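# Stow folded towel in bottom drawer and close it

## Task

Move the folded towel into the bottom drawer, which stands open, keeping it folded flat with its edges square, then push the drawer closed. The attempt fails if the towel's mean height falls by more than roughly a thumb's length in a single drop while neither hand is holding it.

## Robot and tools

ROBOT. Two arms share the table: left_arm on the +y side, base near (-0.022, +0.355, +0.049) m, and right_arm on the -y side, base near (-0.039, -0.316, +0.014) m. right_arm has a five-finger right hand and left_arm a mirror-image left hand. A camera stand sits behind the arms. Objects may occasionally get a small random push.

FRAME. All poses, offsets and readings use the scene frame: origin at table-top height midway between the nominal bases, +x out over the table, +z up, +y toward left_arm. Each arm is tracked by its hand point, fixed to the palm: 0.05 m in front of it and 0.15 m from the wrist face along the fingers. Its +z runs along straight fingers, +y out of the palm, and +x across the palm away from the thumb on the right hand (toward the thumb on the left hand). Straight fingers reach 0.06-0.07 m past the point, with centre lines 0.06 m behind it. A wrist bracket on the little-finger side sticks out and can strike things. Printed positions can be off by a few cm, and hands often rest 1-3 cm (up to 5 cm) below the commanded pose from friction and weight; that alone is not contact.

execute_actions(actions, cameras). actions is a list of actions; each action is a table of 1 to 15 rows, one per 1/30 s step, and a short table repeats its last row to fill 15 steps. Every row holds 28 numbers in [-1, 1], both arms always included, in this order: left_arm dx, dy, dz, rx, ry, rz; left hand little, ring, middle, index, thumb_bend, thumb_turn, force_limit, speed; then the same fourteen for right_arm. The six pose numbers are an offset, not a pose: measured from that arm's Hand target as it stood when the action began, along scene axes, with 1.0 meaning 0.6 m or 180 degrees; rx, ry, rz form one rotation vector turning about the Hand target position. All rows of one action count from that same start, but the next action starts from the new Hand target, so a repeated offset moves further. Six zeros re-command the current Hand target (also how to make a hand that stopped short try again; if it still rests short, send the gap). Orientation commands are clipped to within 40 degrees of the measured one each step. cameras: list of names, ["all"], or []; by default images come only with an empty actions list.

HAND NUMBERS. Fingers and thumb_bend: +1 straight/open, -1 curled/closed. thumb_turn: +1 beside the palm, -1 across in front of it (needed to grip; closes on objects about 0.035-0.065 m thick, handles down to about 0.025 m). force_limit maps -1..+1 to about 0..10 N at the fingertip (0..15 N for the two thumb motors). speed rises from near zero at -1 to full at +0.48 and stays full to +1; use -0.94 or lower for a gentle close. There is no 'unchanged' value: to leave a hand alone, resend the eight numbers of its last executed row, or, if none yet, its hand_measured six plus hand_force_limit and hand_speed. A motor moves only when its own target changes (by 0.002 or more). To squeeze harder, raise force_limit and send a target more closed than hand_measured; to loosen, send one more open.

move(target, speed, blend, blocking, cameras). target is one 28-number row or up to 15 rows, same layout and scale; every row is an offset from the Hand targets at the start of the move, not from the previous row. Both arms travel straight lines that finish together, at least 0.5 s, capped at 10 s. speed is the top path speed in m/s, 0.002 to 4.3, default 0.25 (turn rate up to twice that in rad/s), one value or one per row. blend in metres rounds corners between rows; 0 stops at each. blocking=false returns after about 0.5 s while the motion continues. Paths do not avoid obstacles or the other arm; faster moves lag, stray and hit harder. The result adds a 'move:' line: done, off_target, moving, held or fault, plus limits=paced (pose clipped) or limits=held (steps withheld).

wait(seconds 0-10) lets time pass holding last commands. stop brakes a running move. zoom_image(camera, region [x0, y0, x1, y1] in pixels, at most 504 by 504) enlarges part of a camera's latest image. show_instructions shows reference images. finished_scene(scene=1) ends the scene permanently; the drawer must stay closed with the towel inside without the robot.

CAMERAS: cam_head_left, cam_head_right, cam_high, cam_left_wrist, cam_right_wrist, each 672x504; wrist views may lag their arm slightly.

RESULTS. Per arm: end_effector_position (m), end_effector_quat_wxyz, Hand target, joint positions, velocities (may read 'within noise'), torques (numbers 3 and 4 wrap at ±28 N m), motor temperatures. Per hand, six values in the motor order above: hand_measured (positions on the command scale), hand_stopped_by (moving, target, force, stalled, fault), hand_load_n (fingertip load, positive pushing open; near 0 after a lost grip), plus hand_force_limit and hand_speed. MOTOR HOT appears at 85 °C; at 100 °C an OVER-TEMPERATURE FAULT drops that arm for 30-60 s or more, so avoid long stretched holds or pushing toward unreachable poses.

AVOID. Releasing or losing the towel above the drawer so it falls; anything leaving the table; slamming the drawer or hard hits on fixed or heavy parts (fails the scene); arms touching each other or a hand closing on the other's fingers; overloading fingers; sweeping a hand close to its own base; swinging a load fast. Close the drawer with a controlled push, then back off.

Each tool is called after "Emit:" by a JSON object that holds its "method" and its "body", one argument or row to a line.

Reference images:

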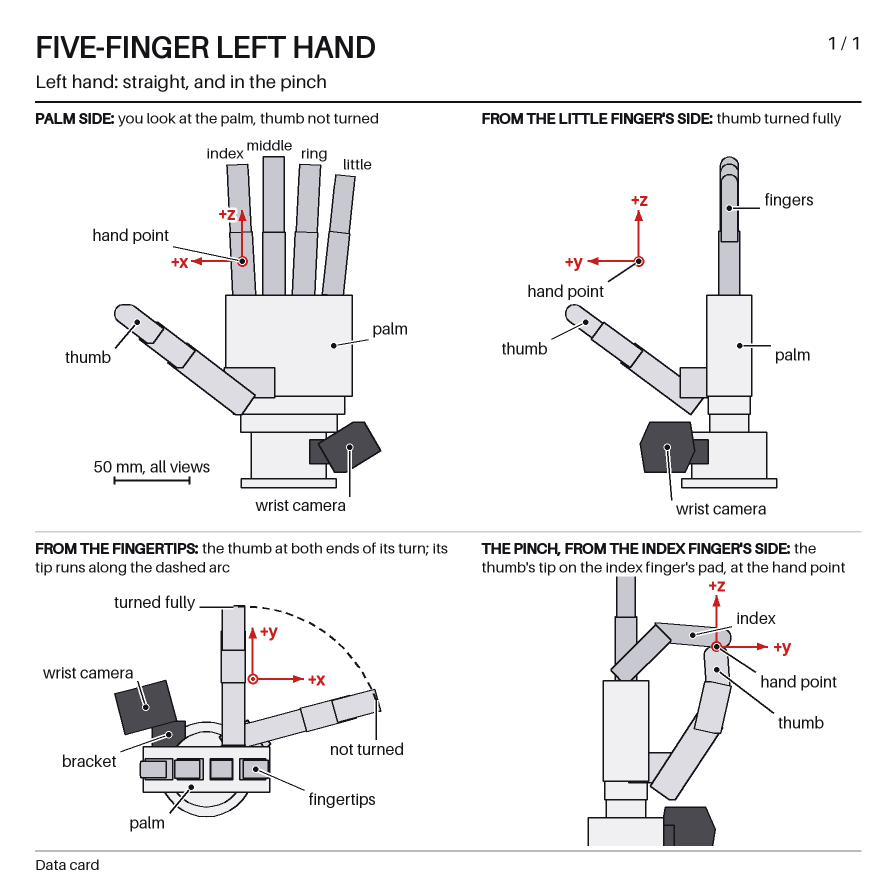

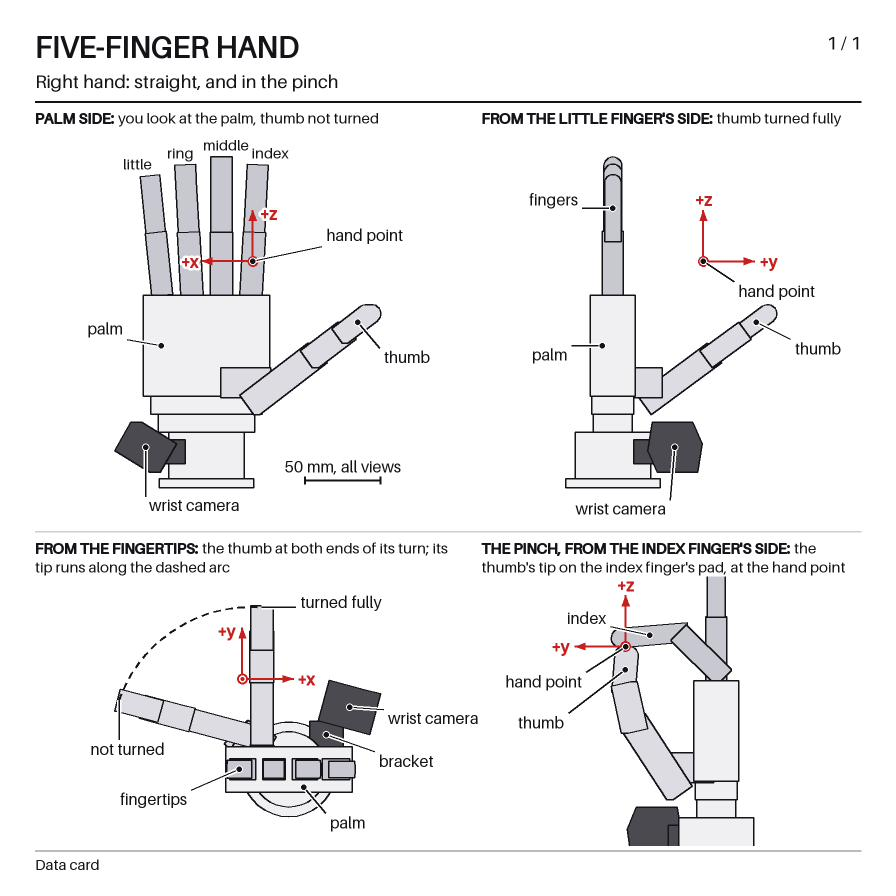

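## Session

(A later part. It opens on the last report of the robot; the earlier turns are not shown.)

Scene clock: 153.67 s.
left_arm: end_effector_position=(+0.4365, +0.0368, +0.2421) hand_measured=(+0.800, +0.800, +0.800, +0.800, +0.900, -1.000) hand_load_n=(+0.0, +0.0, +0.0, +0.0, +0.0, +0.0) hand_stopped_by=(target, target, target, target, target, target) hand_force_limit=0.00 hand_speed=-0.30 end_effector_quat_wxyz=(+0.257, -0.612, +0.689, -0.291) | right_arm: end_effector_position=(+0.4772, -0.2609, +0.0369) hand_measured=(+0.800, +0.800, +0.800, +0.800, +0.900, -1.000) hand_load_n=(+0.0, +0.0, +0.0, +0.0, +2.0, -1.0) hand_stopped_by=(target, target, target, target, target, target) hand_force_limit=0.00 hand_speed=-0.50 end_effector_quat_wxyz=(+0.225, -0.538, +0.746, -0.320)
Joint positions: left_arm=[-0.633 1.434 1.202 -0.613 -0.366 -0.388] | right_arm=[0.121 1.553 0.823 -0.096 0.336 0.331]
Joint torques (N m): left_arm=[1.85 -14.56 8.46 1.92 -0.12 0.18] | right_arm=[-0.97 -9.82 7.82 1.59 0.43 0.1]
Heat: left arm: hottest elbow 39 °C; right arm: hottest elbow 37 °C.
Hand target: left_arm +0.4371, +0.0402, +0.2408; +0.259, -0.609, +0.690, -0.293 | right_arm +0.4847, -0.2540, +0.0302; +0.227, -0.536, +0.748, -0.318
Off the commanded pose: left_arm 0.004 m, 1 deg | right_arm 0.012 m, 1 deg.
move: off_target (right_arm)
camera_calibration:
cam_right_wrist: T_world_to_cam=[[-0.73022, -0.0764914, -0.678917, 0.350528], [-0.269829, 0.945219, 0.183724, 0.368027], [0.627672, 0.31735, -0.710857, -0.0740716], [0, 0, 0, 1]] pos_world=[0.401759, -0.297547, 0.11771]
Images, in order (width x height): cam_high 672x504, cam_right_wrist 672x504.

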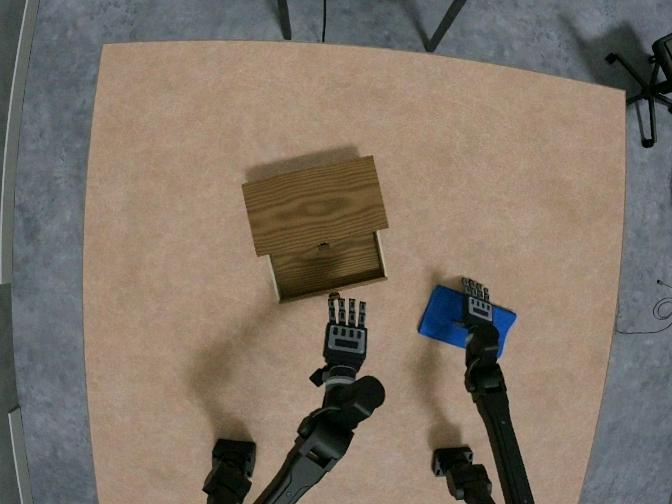

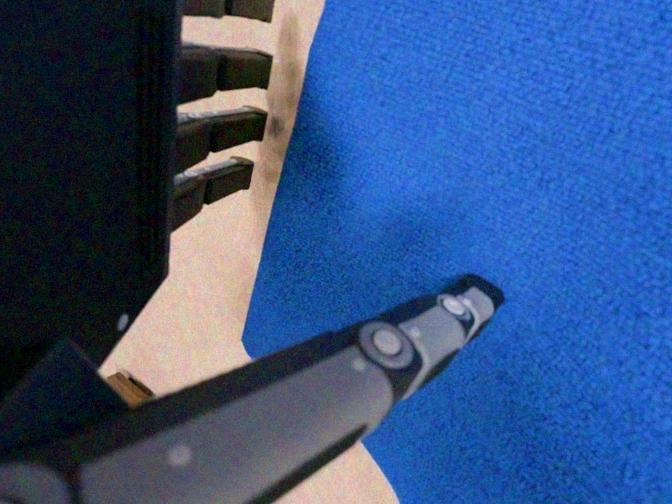

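Emit:
{"method": "move", "body": {
  "target": [
    [0,0,0,0,0,0,0.8,0.8,0.8,0.8,0.9,-1,0,-0.3,-0.01,0.0,0.06,0,0,0,0.8,0.8,0.8,0.8,0.9,-1,0,-0.5],
    [0,0,0,0,0,0,0.8,0.8,0.8,0.8,0.9,-1,0,-0.3,0.014,-0.003,0.05,0,0,0,0.8,0.8,0.8,0.8,0.9,-1,0,-0.5],
    [0,0,0,0,0,0,0.8,0.8,0.8,0.8,0.9,-1,0,-0.3,0.014,-0.003,0.0,0,0,0,0.8,0.8,0.8,0.8,0.9,-1,0,-0.5]
  ],
  "speed": 0.08,
  "blend": [0.003,0.0,0],
  "cameras": ["cam_right_wrist"]
}}

Scene clock: 156.47 s.
left_arm: end_effector_position=(+0.4365, +0.0368, +0.2421) hand_measured=(+0.800, +0.800, +0.800, +0.800, +0.900, -1.000) hand_load_n=(+0.0, +0.0, +0.0, +0.0, +0.0, +0.0) hand_stopped_by=(target, target, target, target, target, target) hand_force_limit=0.00 hand_speed=-0.30 end_effector_quat_wxyz=(+0.257, -0.612, +0.689, -0.291) | right_arm: end_effector_position=(+0.4859, -0.2596, +0.0372) hand_measured=(+0.800, +0.800, +0.800, +0.800, +0.900, -1.000) hand_load_n=(+0.0, +0.0, +0.0, -0.5, +2.0, -1.0) hand_stopped_by=(target, target, target, target, target, target) hand_force_limit=0.00 hand_speed=-0.50 end_effector_quat_wxyz=(+0.226, -0.537, +0.747, -0.320)
Joint positions: left_arm=[-0.633 1.434 1.202 -0.613 -0.366 -0.388] | right_arm=[0.121 1.572 0.847 -0.099 0.337 0.334]
Joint torques (N m): left_arm=[1.9 -14.62 8.47 1.92 -0.12 0.18] | right_arm=[-1.49 -10.05 7.82 1.62 0.19 0.01]
Heat: left arm: hottest elbow 39 °C; right arm: hottest elbow 37 °C.
Hand target: left_arm +0.4371, +0.0402, +0.2408; +0.259, -0.609, +0.690, -0.293 | right_arm +0.4931, -0.2557, +0.0302; +0.227, -0.536, +0.748, -0.318
Off the commanded pose: left_arm 0.004 m, 1 deg | right_arm 0.011 m, 0 deg.
move: off_target (right_arm)
camera_calibration:
cam_right_wrist: T_world_to_cam=[[-0.728896, -0.073446, -0.680673, 0.357401], [-0.268014, 0.94549, 0.184981, 0.368282], [0.629983, 0.317262, -0.708849, -0.0810272], [0, 0, 0, 1]] pos_world=[0.410259, -0.29625, 0.117712]
Images, in order (width x height): cam_right_wrist 672x504.

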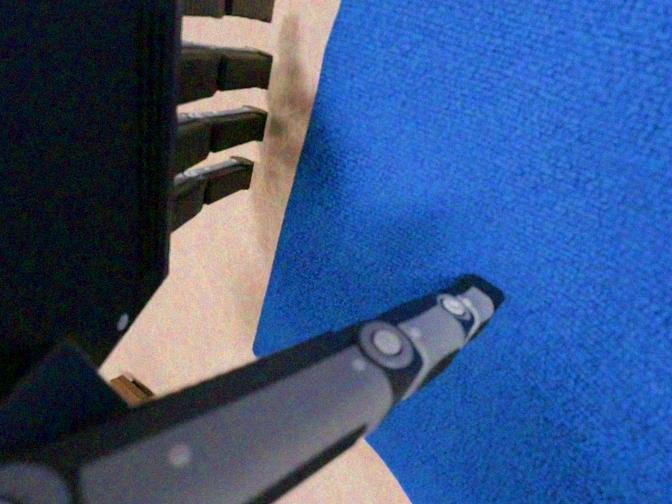

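Emit:
{"method": "execute_actions", "body": {
  "actions": [
    [[0,0,0,0,0,0,0.8,0.8,0.8,0.8,0.9,-1,0,-0.3,0,0,0,0,0,0,0.3,0.3,0.25,0.3,0.9,-1,0,-0.75]],
    [[0,0,0,0,0,0,0.8,0.8,0.8,0.8,0.9,-1,0,-0.3,0,0,0,0,0,0,0.3,0.3,0.25,0.3,0.9,-1,0,-0.75]],
    [[0,0,0,0,0,0,0.8,0.8,0.8,0.8,0.9,-1,0,-0.3,0,0,-0.004,0,0,0,0.1,0.1,0.05,0.1,0.9,-1,0,-0.75]],
    [[0,0,0,0,0,0,0.8,0.8,0.8,0.8,0.9,-1,0,-0.3,0,0,-0.004,0,0,0,-0.05,-0.05,-0.1,-0.05,0.9,-1,0,-0.75]]
  ],
  "cameras": ["cam_right_wrist"]
}}

Scene clock: 159.17 s.
left_arm: end_effector_position=(+0.4365, +0.0368, +0.2421) hand_measured=(+0.800, +0.800, +0.800, +0.800, +0.900, -1.000) hand_load_n=(+0.0, +0.0, +0.0, +0.0, +0.0, +0.0) hand_stopped_by=(target, target, target, target, target, target) hand_force_limit=0.00 hand_speed=-0.30 end_effector_quat_wxyz=(+0.257, -0.612, +0.689, -0.291) | right_arm: end_effector_position=(+0.4922, -0.2589, +0.0383) hand_measured=(-0.050, -0.050, -0.100, -0.050, +0.900, -1.000) hand_load_n=(+0.0, +0.0, +0.5, +0.0, +0.5, -0.5) hand_stopped_by=(target, target, target, target, target, target) hand_force_limit=0.00 hand_speed=-0.75 end_effector_quat_wxyz=(+0.234, -0.533, +0.745, -0.325)
Joint positions: left_arm=[-0.633 1.434 1.202 -0.613 -0.366 -0.388] | right_arm=[0.121 1.58 0.849 -0.072 0.337 0.334]
Joint torques (N m): left_arm=[1.85 -14.62 8.46 1.94 -0.12 0.18] | right_arm=[-1.49 -9.99 7.24 1.17 0.15 0.01]
Heat: left arm: hottest elbow 39 °C; right arm: hottest elbow 37 °C.
Hand target: left_arm +0.4371, +0.0402, +0.2408; +0.259, -0.609, +0.690, -0.293 | right_arm +0.4931, -0.2557, +0.0254; +0.227, -0.536, +0.748, -0.318
Off the commanded pose: left_arm 0.004 m, 1 deg | right_arm 0.013 m, 1 deg.
camera_calibration:
cam_right_wrist: T_world_to_cam=[[-0.714552, -0.0713334, -0.695936, 0.356938], [-0.27133, 0.945178, 0.181707, 0.370703], [0.644822, 0.318668, -0.694734, -0.0918459], [0, 0, 0, 1]] pos_world=[0.414858, -0.295651, 0.117238]
Images, in order (width x height): cam_right_wrist 672x504.

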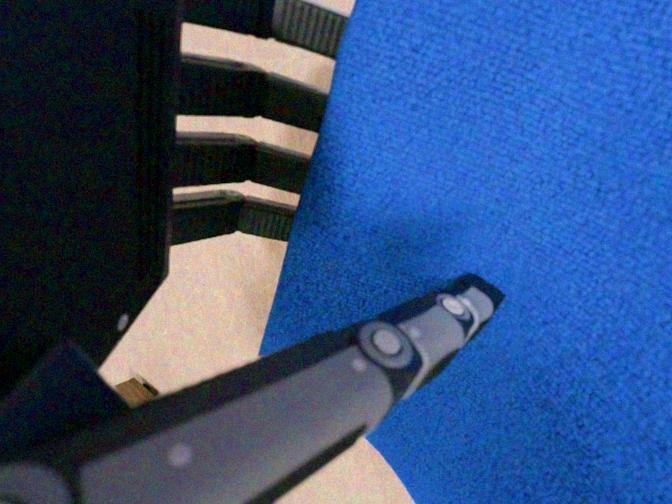

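Emit:
{"method": "execute_actions", "body": {
  "actions": [
    [[0,0,0,0,0,0,0.8,0.8,0.8,0.8,0.9,-1,0,-0.3,-0.0079,0.0027,-0.003,0,0,0,-0.05,-0.05,-0.1,-0.05,0.75,-1,0,-0.75]],
    [[0,0,0,0,0,0,0.8,0.8,0.8,0.8,0.9,-1,0,-0.3,-0.0079,0.0027,-0.003,0,0,0,-0.05,-0.05,-0.1,-0.05,0.6,-1,0,-0.75]],
    [[0,0,0,0,0,0,0.8,0.8,0.8,0.8,0.9,-1,0,-0.3,-0.0079,0.0027,-0.003,0,0,0,-0.05,-0.05,-0.1,-0.05,0.45,-1,0,-0.75]]
  ],
  "cameras": ["cam_right_wrist","cam_high"]
}}

Scene clock: 161.17 s.
left_arm: end_effector_position=(+0.4365, +0.0368, +0.2421) hand_measured=(+0.800, +0.800, +0.800, +0.800, +0.900, -1.000) hand_load_n=(+0.0, +0.0, +0.0, +0.0, +0.0, +0.0) hand_stopped_by=(target, target, target, target, target, target) hand_force_limit=0.00 hand_speed=-0.30 end_effector_quat_wxyz=(+0.257, -0.612, +0.689, -0.291) | right_arm: end_effector_position=(+0.4868, -0.2562, +0.0357) hand_measured=(-0.050, -0.050, -0.100, -0.050, +0.450, -1.000) hand_load_n=(+0.0, +0.0, +0.0, +0.0, +1.0, +0.0) hand_stopped_by=(target, target, target, target, target, target) hand_force_limit=0.00 hand_speed=-0.75 end_effector_quat_wxyz=(+0.236, -0.532, +0.745, -0.325)
Joint positions: left_arm=[-0.633 1.434 1.202 -0.613 -0.366 -0.388] | right_arm=[0.129 1.573 0.83 -0.058 0.342 0.341]
Joint torques (N m): left_arm=[1.85 -14.62 8.46 1.94 -0.12 0.18] | right_arm=[-0.85 -10.75 5.44 1.35 0.45 0.07]
Heat: left arm: hottest elbow 39 °C; right arm: hottest elbow 37 °C.
Hand target: left_arm +0.4371, +0.0402, +0.2408; +0.259, -0.609, +0.690, -0.293 | right_arm +0.4789, -0.2510, +0.0201; +0.227, -0.536, +0.748, -0.318
Off the commanded pose: left_arm 0.004 m, 1 deg | right_arm 0.019 m, 1 deg.
camera_calibration:
cam_right_wrist: T_world_to_cam=[[-0.712022, -0.0696126, -0.698698, 0.35075], [-0.271571, 0.944936, 0.182605, 0.367169], [0.647513, 0.319765, -0.69172, -0.0922037], [0, 0, 0, 1]] pos_world=[0.409158, -0.293052, 0.114242]
Images, in order (width x height): cam_high 672x504, cam_right_wrist 672x504.

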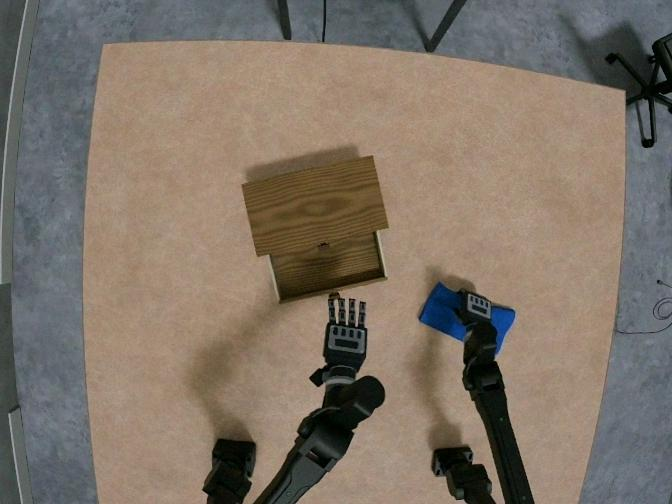

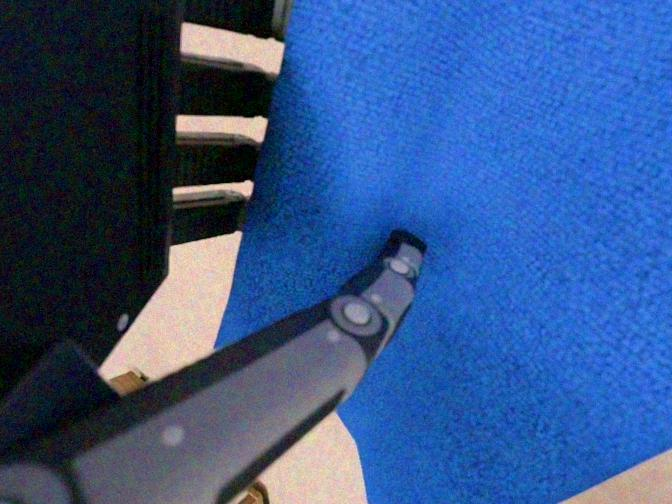

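Emit:
{"method": "execute_actions", "body": {
  "actions": [
    [[0,0,0,0,0,0,0.8,0.8,0.8,0.8,0.9,-1,0,-0.3,0,0,0,0,0,0,-0.1,-0.1,-0.15,-0.1,0.2,-1,0,-0.8]],
    [[0,0,0,0,0,0,0.8,0.8,0.8,0.8,0.9,-1,0,-0.3,0,0,0,0,0,0,-0.1,-0.1,-0.15,-0.1,0.2,-1,0,-0.8]],
    [[0,0,0,0,0,0,0.8,0.8,0.8,0.8,0.9,-1,0,-0.3,0,0,0.003,0,0,0,-0.2,-0.2,-0.25,-0.2,-0.2,-1,0,-0.85]],
    [[0,0,0,0,0,0,0.8,0.8,0.8,0.8,0.9,-1,0,-0.3,0,0,0.003,0,0,0,-0.2,-0.2,-0.25,-0.2,-0.2,-1,0,-0.85]]
  ],
  "cameras": ["cam_right_wrist","cam_high"]
}}

Scene clock: 163.77 s.
left_arm: end_effector_position=(+0.4365, +0.0368, +0.2421) hand_measured=(+0.800, +0.800, +0.800, +0.800, +0.900, -1.000) hand_load_n=(+0.0, +0.0, +0.0, +0.0, +0.0, +0.0) hand_stopped_by=(target, target, target, target, target, target) hand_force_limit=0.00 hand_speed=-0.30 end_effector_quat_wxyz=(+0.257, -0.612, +0.689, -0.291) | right_arm: end_effector_position=(+0.4866, -0.2564, +0.0353) hand_measured=(-0.200, -0.200, -0.148, -0.180, +0.370, -1.000) hand_load_n=(+0.5, +0.5, +5.5, +5.5, +9.5, +0.0) hand_stopped_by=(target, target, force, force, force, target) hand_force_limit=0.00 hand_speed=-0.85 end_effector_quat_wxyz=(+0.236, -0.531, +0.746, -0.326)
Joint positions: left_arm=[-0.633 1.434 1.202 -0.613 -0.366 -0.388] | right_arm=[0.129 1.573 0.828 -0.056 0.343 0.344]
Joint torques (N m): left_arm=[1.85 -14.62 8.44 1.92 -0.12 0.18] | right_arm=[-0.85 -11.22 5.85 0.87 0.37 0.04]
Heat: left arm: hottest elbow 39 °C; right arm: hottest elbow 36 °C.
Hand target: left_arm +0.4371, +0.0402, +0.2408; +0.259, -0.609, +0.690, -0.293 | right_arm +0.4789, -0.2509, +0.0237; +0.228, -0.536, +0.748, -0.318
Off the commanded pose: left_arm 0.004 m, 1 deg | right_arm 0.015 m, 2 deg.
camera_calibration:
cam_right_wrist: T_world_to_cam=[[-0.711418, -0.066981, -0.69957, 0.350733], [-0.269061, 0.945561, 0.183084, 0.366352], [0.649223, 0.318476, -0.690711, -0.0934478], [0, 0, 0, 1]] pos_world=[0.408757, -0.293155, 0.113744]
Images, in order (width x height): cam_high 672x504, cam_right_wrist 672x504.

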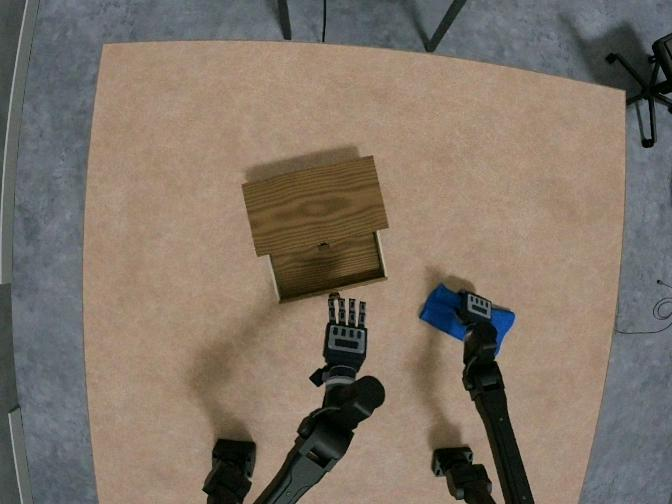

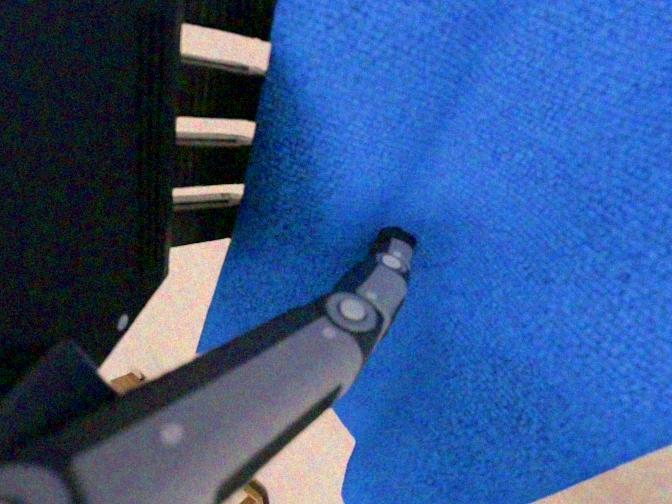

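Emit:
{"method": "move", "body": {
  "target": [-0.05,0.15,0.0,0,0,0,0.8,0.8,0.8,0.8,0.9,-1,0,-0.3,0.0,0,0.22,0,0,0,-0.2,-0.2,-0.25,-0.2,-0.2,-1,0,-0.85],
  "speed": 0.1,
  "cameras": ["all"]
}}

Emit:
{"method": "zoom_image", "body": {
  "camera": "cam_head_right",
  "region": [380, 210, 540, 350]
}}

Emit:
{"method": "zoom_image", "body": {
  "camera": "cam_high",
  "region": [400, 250, 550, 370]
}}

Emit:
{"method": "zoom_image", "body": {
  "camera": "cam_head_left",
  "region": [340, 210, 500, 350]
}}

Scene clock: 166.13 s.
left_arm: end_effector_position=(+0.4061, +0.1260, +0.2420) hand_measured=(+0.800, +0.800, +0.800, +0.800, +0.900, -1.000) hand_load_n=(+0.0, +0.0, +0.0, +0.0, +0.0, +0.0) hand_stopped_by=(target, target, target, target, target, target) hand_force_limit=0.00 hand_speed=-0.30 end_effector_quat_wxyz=(+0.255, -0.612, +0.690, -0.290) | right_arm: end_effector_position=(+0.4581, -0.2607, +0.1231) hand_measured=(-0.200, -0.200, -0.148, -0.180, +0.370, -1.000) hand_load_n=(+0.0, +0.0, +5.5, +3.5, +6.5, +0.0) hand_stopped_by=(target, target, force, force, force, target) hand_force_limit=0.00 hand_speed=-0.85 end_effector_quat_wxyz=(+0.199, -0.546, +0.754, -0.307)
Joint positions: left_arm=[-0.493 1.235 1.011 -0.59 -0.269 -0.279] | right_arm=[0.129 1.386 0.942 -0.448 0.343 0.344]
Joint torques (N m): left_arm=[2.14 -11.46 8.53 2.06 -0.06 0.22] | right_arm=[-0.79 -11.93 12.14 0.84 0.35 0.04]
Heat: left arm: hottest elbow 39 °C; right arm: hottest elbow 36 °C.
Hand target: left_arm +0.4071, +0.1304, +0.2406; +0.259, -0.609, +0.690, -0.293 | right_arm +0.4789, -0.2509, +0.1556; +0.227, -0.536, +0.748, -0.318
Off the commanded pose: left_arm 0.005 m, 1 deg | right_arm 0.040 m, 4 deg.
move: off_target (right_arm)
camera_calibration:
cam_left_wrist: T_world_to_cam=[[0.606001, -0.319362, 0.72854, -0.387944], [-0.637629, -0.742606, 0.204853, 0.302215], [0.475597, -0.588679, -0.653655, 0.152888], [0, 0, 0, 1]] pos_world=[0.355083, 0.190534, 0.320659]
cam_right_wrist: T_world_to_cam=[[-0.771401, -0.0756996, -0.631831, 0.408355], [-0.251835, 0.948154, 0.193866, 0.338049], [0.584397, 0.308666, -0.75047, 0.0215295], [0, 0, 0, 1]] pos_world=[0.387556, -0.296256, 0.208633]

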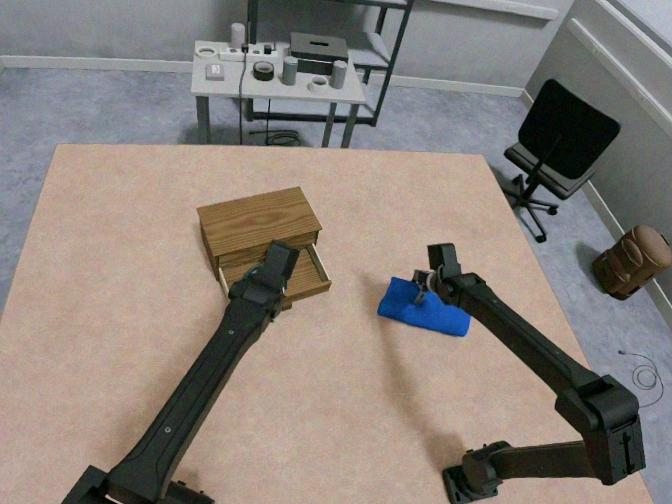

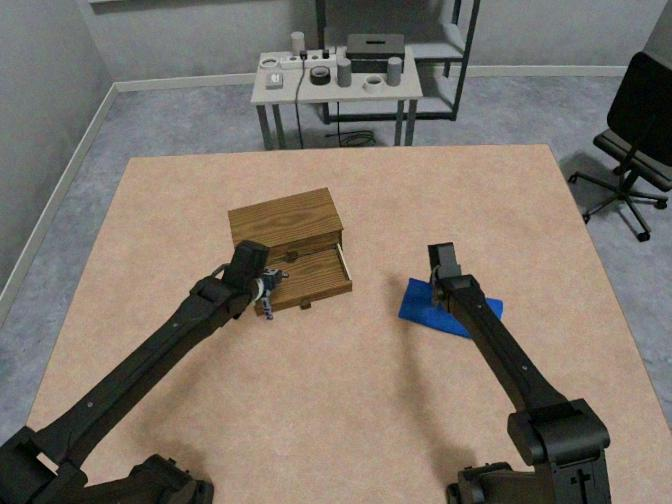

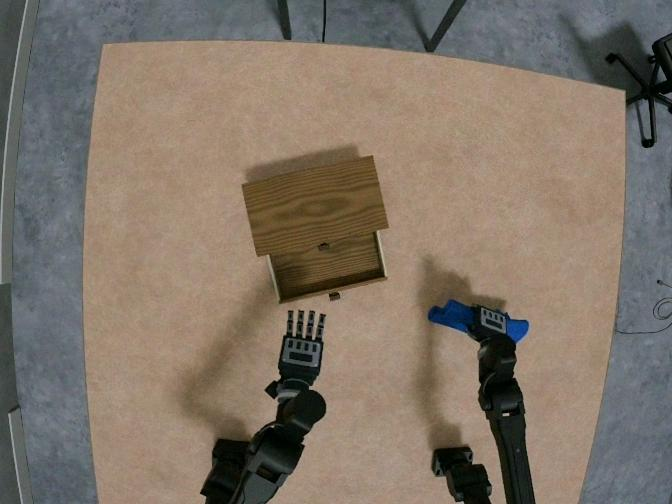

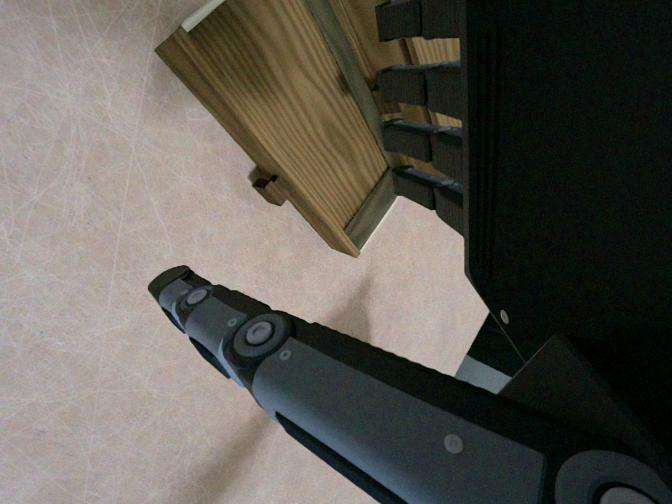

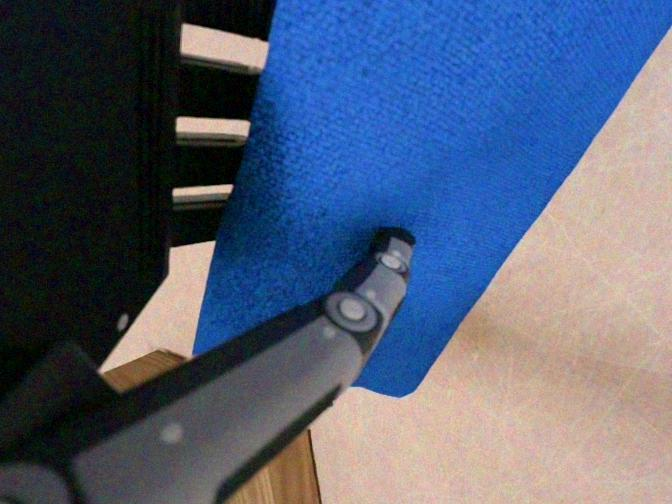

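Scaled by 3.150 from the camera's 672x504 image, which has a finer 960x720 frame.

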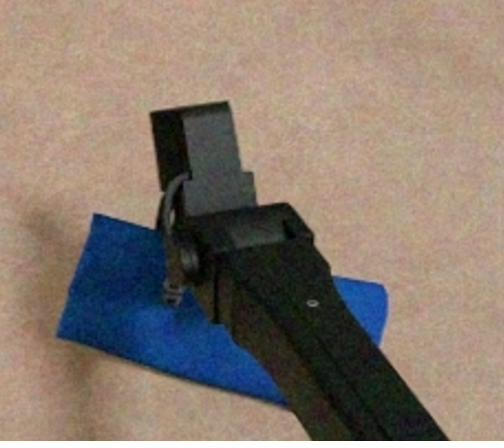

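Scaled by 3.360 from the camera's 672x504 image, which has a finer 960x720 frame.

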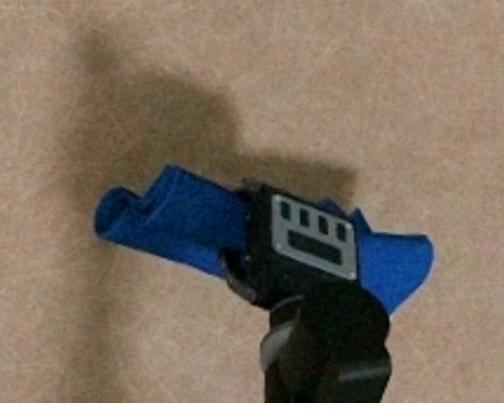

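Scaled by 3.150 from the camera's 672x504 image, which has a finer 960x720 frame.

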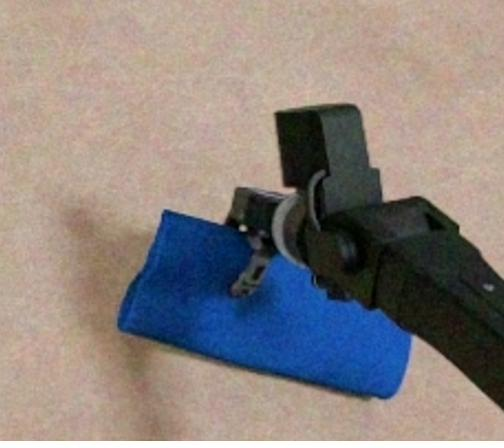

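Emit:
{"method": "move", "body": {
  "target": [
    [-0.128,0.333,0.017,0,0,0,0.8,0.8,0.8,0.8,0.9,-1,0,-0.3,0.0,0,0.19,0,0,0,-0.2,-0.2,-0.25,-0.2,-0.2,-1,0,-0.85],
    [-0.128,0.333,0.017,0,0,0,0.8,0.8,0.8,0.8,0.9,-1,0,-0.3,0.128,0.658,0.223,0,0,0.178,-0.2,-0.2,-0.25,-0.2,-0.2,-1,0,-0.85]
  ],
  "speed": [0.15,0.18],
  "blend": 0.01,
  "cameras": ["all"]
}}

Scene clock: 173.77 s.
left_arm: end_effector_position=(+0.3365, +0.3270, +0.2579) hand_measured=(+0.800, +0.800, +0.800, +0.800, +0.900, -1.000) hand_load_n=(+0.0, +0.0, +0.0, +0.0, +0.0, +0.0) hand_stopped_by=(target, target, target, target, target, target) hand_force_limit=0.00 hand_speed=-0.30 end_effector_quat_wxyz=(+0.263, -0.608, +0.686, -0.300) | right_arm: end_effector_position=(+0.5486, +0.1330, +0.2603) hand_measured=(-0.200, -0.200, -0.148, -0.180, +0.370, -1.000) hand_load_n=(+0.5, +0.0, +5.0, +3.5, +6.5, -0.5) hand_stopped_by=(target, target, force, force, force, target) hand_force_limit=0.00 hand_speed=-0.85 end_effector_quat_wxyz=(-0.284, +0.724, -0.582, +0.236)
Joint positions: left_arm=[0.072 0.864 0.793 -0.688 0.135 0.121] | right_arm=[0.652 1.926 1.988 -0.933 0.318 0.339]
Joint torques (N m): left_arm=[2.14 -5.89 8.81 0.96 0.19 0.18] | right_arm=[-1.26 -19.66 13.64 0.87 0.23 -0.25]
Heat: left arm: hottest elbow 39 °C; right arm: hottest elbow 38 °C.
Hand target: left_arm +0.3303, +0.3302, +0.2509; +0.259, -0.609, +0.690, -0.293 | right_arm +0.5557, +0.1438, +0.2893; -0.306, +0.722, -0.571, +0.243
Off the commanded pose: left_arm 0.010 m, 1 deg | right_arm 0.032 m, 3 deg.
move: off_target (right_arm)
camera_calibration:
cam_left_wrist: T_world_to_cam=[[0.585777, -0.316758, 0.746009, -0.2918], [-0.643571, -0.741277, 0.190592, 0.409139], [0.492628, -0.591754, -0.638079, 0.306001], [0, 0, 0, 1]] pos_world=[0.283495, 0.391932, 0.33496]
cam_right_wrist: T_world_to_cam=[[-0.618394, -0.447139, -0.646263, 0.563928], [-0.706317, 0.676767, 0.207613, 0.242912], [0.344537, 0.584853, -0.734331, 0.0407677], [0, 0, 0, 1]] pos_world=[0.506256, 0.0639169, 0.343951]

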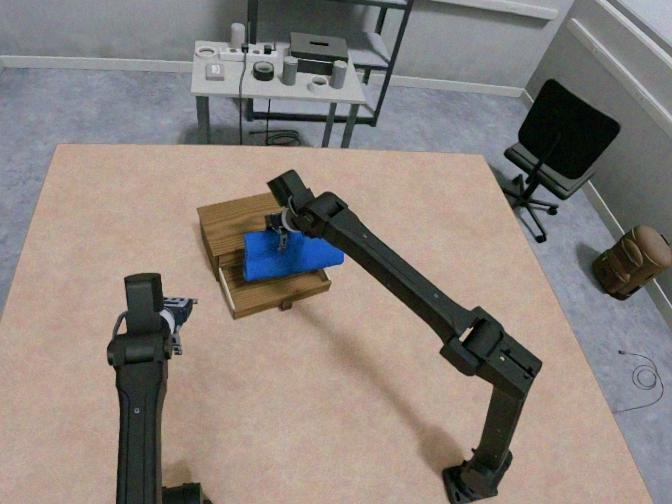

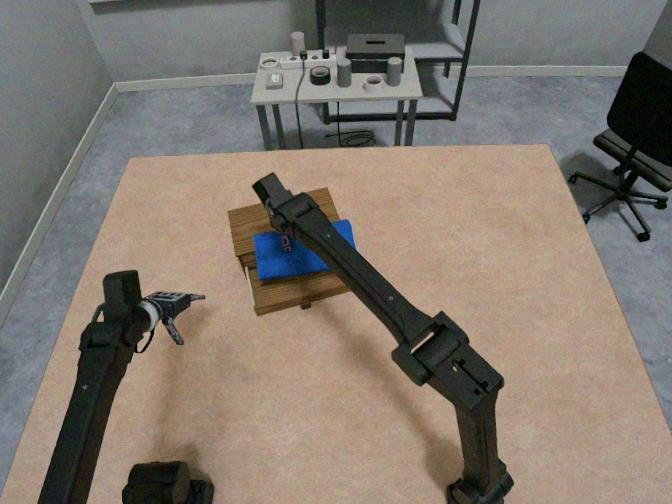

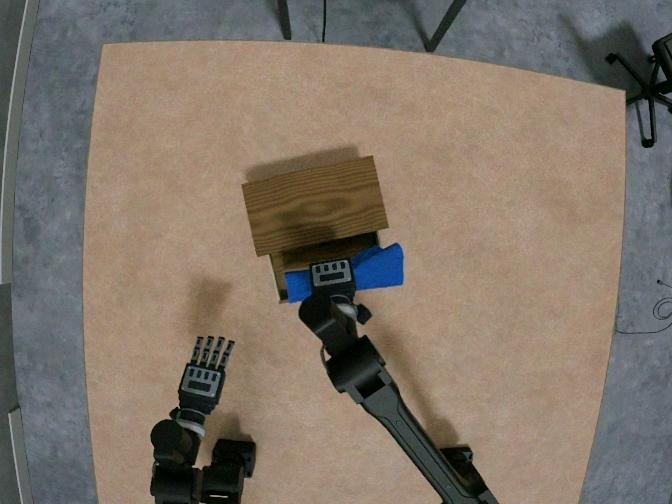

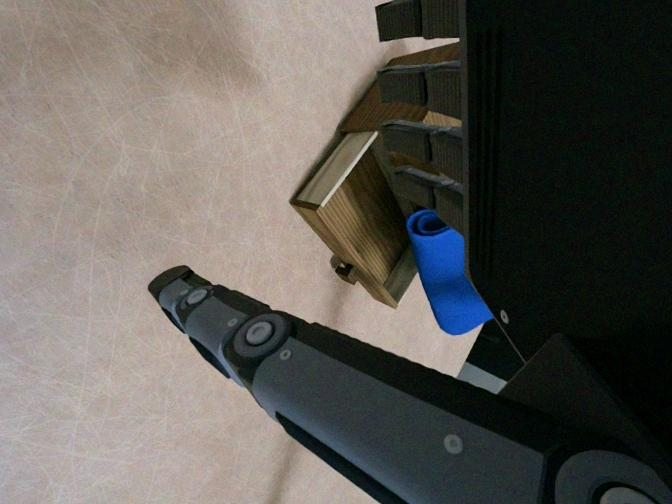

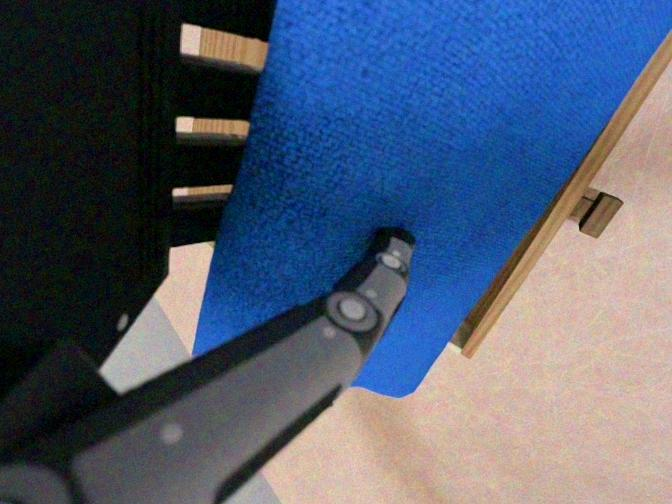

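Emit:
{"method": "zoom_image", "body": {
  "camera": "cam_high",
  "region": [240, 210, 430, 330]
}}

Emit:
{"method": "zoom_image", "body": {
  "camera": "cam_head_right",
  "region": [220, 180, 380, 330]
}}

Emit:
{"method": "zoom_image", "body": {
  "camera": "cam_head_left",
  "region": [190, 170, 360, 330]
}}

Emit:
{"method": "zoom_image", "body": {
  "camera": "cam_left_wrist",
  "region": [280, 100, 500, 350]
}}

Scaled by 2.653 from the camera's 672x504 image, which has a finer 960x720 frame.

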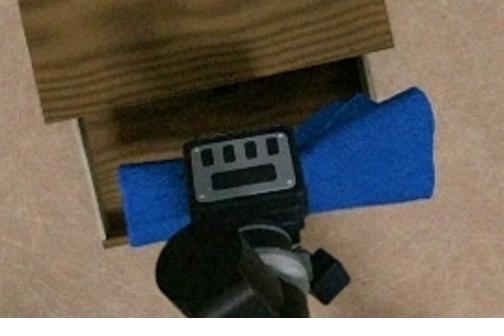

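Scaled by 3.150 from the camera's 672x504 image, which has a finer 960x720 frame.

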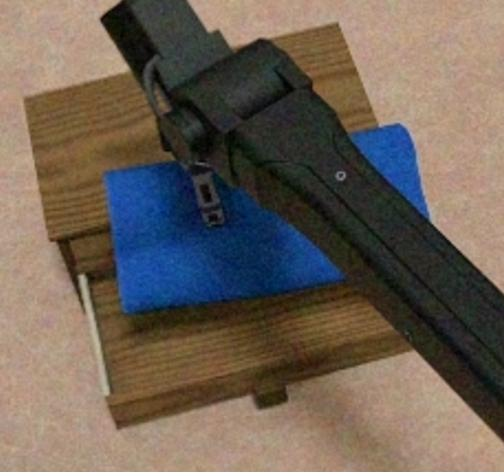

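Scaled by 2.965 from the camera's 672x504 image, which has a finer 960x720 frame.

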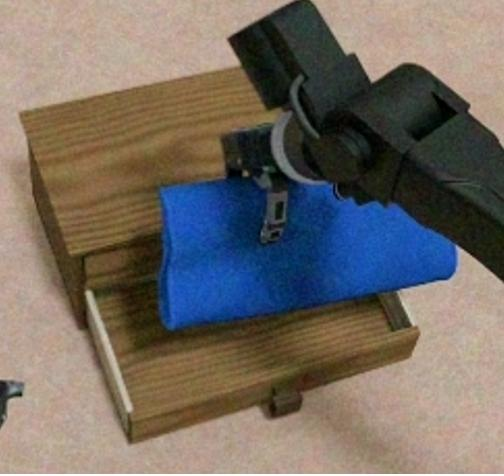

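Scaled by 2.016 from the camera's 672x504 image, which has a finer 960x720 frame.

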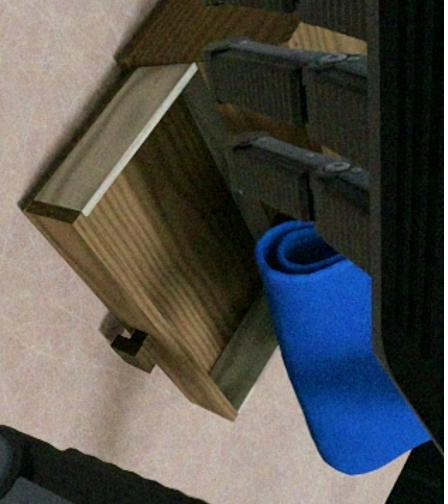

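Emit:
{"method": "move", "body": {
  "target": [0,0,0,0,0,0,0.8,0.8,0.8,0.8,0.9,-1,0,-0.3,0.0035,0.048,-0.04,0.0081,-0.0785,0.0222,-0.2,-0.2,-0.25,-0.2,-0.2,-1,0,-0.85],
  "speed": 0.08,
  "cameras": ["all"]
}}

Emit:
{"method": "zoom_image", "body": {
  "camera": "cam_high",
  "region": [240, 210, 430, 330]
}}

Emit:
{"method": "zoom_image", "body": {
  "camera": "cam_head_left",
  "region": [190, 170, 360, 330]
}}

Emit:
{"method": "zoom_image", "body": {
  "camera": "cam_left_wrist",
  "region": [280, 100, 500, 350]
}}

Scene clock: 181.33 s.
left_arm: end_effector_position=(+0.3365, +0.3270, +0.2579) hand_measured=(+0.800, +0.800, +0.800, +0.800, +0.900, -1.000) hand_load_n=(+0.0, +0.0, +0.0, +0.0, +0.0, +0.0) hand_stopped_by=(target, target, target, target, target, target) hand_force_limit=0.00 hand_speed=-0.30 end_effector_quat_wxyz=(+0.263, -0.608, +0.686, -0.300) | right_arm: end_effector_position=(+0.5614, +0.1642, +0.2353) hand_measured=(-0.200, -0.200, -0.148, -0.180, +0.370, -1.000) hand_load_n=(+0.5, +0.0, +5.5, +4.0, +7.0, -0.5) hand_stopped_by=(target, target, force, force, force, target) hand_force_limit=0.00 hand_speed=-0.85 end_effector_quat_wxyz=(-0.369, +0.708, -0.520, +0.304)
Joint positions: left_arm=[0.072 0.864 0.793 -0.688 0.135 0.121] | right_arm=[0.699 1.879 1.752 -0.502 0.391 0.215]
Joint torques (N m): left_arm=[2.14 -6.01 8.81 0.96 0.18 0.18] | right_arm=[-0.79 -21.6 9.59 1.99 0.47 -0.26]
Heat: left arm: hottest elbow 38 °C; right arm: hottest elbow 39 °C.
Hand target: left_arm +0.3303, +0.3302, +0.2509; +0.259, -0.609, +0.690, -0.293 | right_arm +0.5577, +0.1727, +0.2653; -0.391, +0.702, -0.507, +0.311
Off the commanded pose: left_arm 0.010 m, 1 deg | right_arm 0.031 m, 3 deg.
move: off_target (right_arm)
camera_calibration:
cam_left_wrist: T_world_to_cam=[[0.585777, -0.316758, 0.746009, -0.2918], [-0.643571, -0.741277, 0.190592, 0.409139], [0.492628, -0.591754, -0.638079, 0.306001], [0, 0, 0, 1]] pos_world=[0.283495, 0.391932, 0.33496]
cam_right_wrist: T_world_to_cam=[[-0.413392, -0.467932, -0.781119, 0.489685], [-0.784094, 0.619073, 0.044109, 0.327666], [0.462929, 0.630705, -0.622823, -0.100534], [0, 0, 0, 1]] pos_world=[0.505893, 0.0896973, 0.305435]

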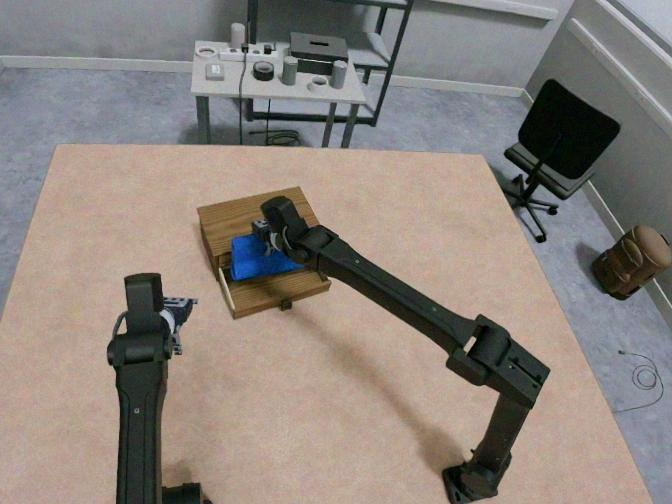

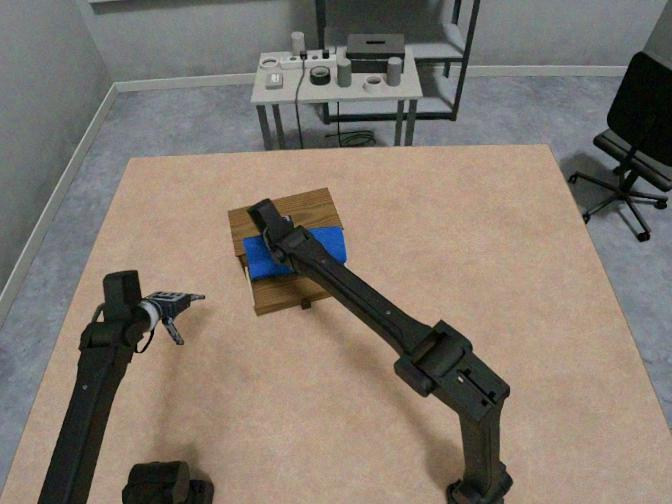

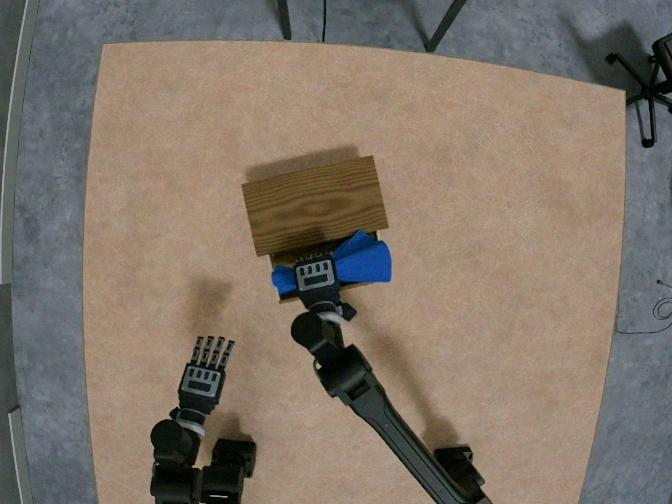

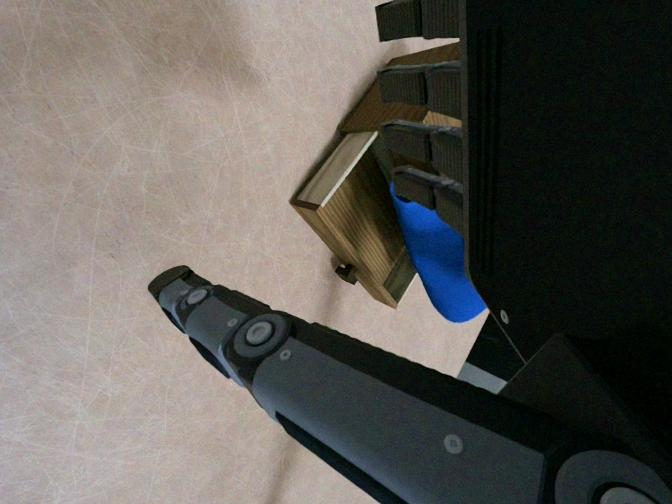

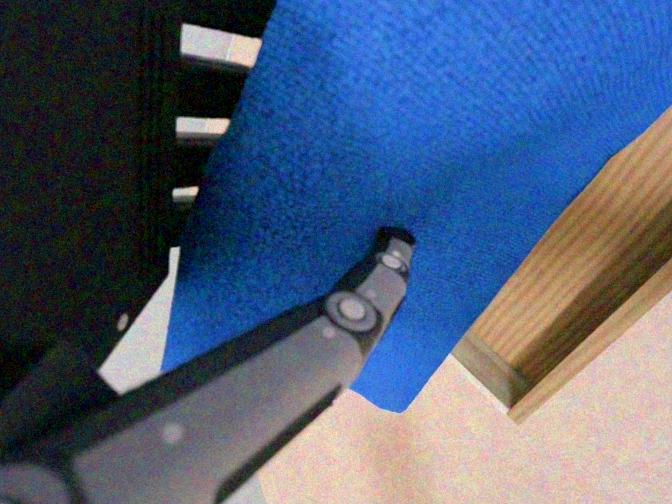

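Scaled by 2.653 from the camera's 672x504 image, which has a finer 960x720 frame.

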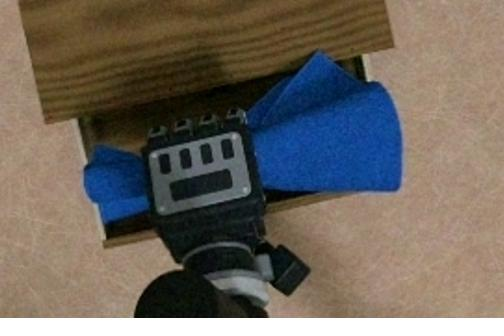

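Scaled by 2.965 from the camera's 672x504 image, which has a finer 960x720 frame.

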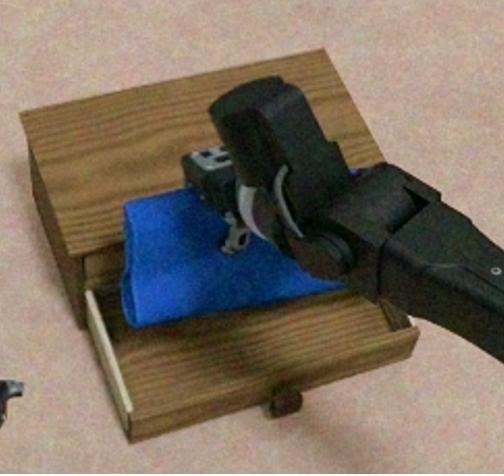

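Scaled by 2.016 from the camera's 672x504 image, which has a finer 960x720 frame.

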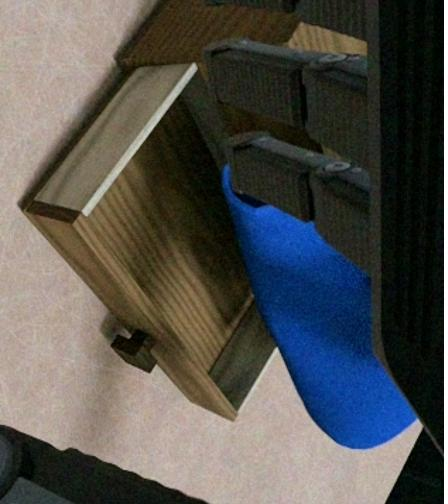

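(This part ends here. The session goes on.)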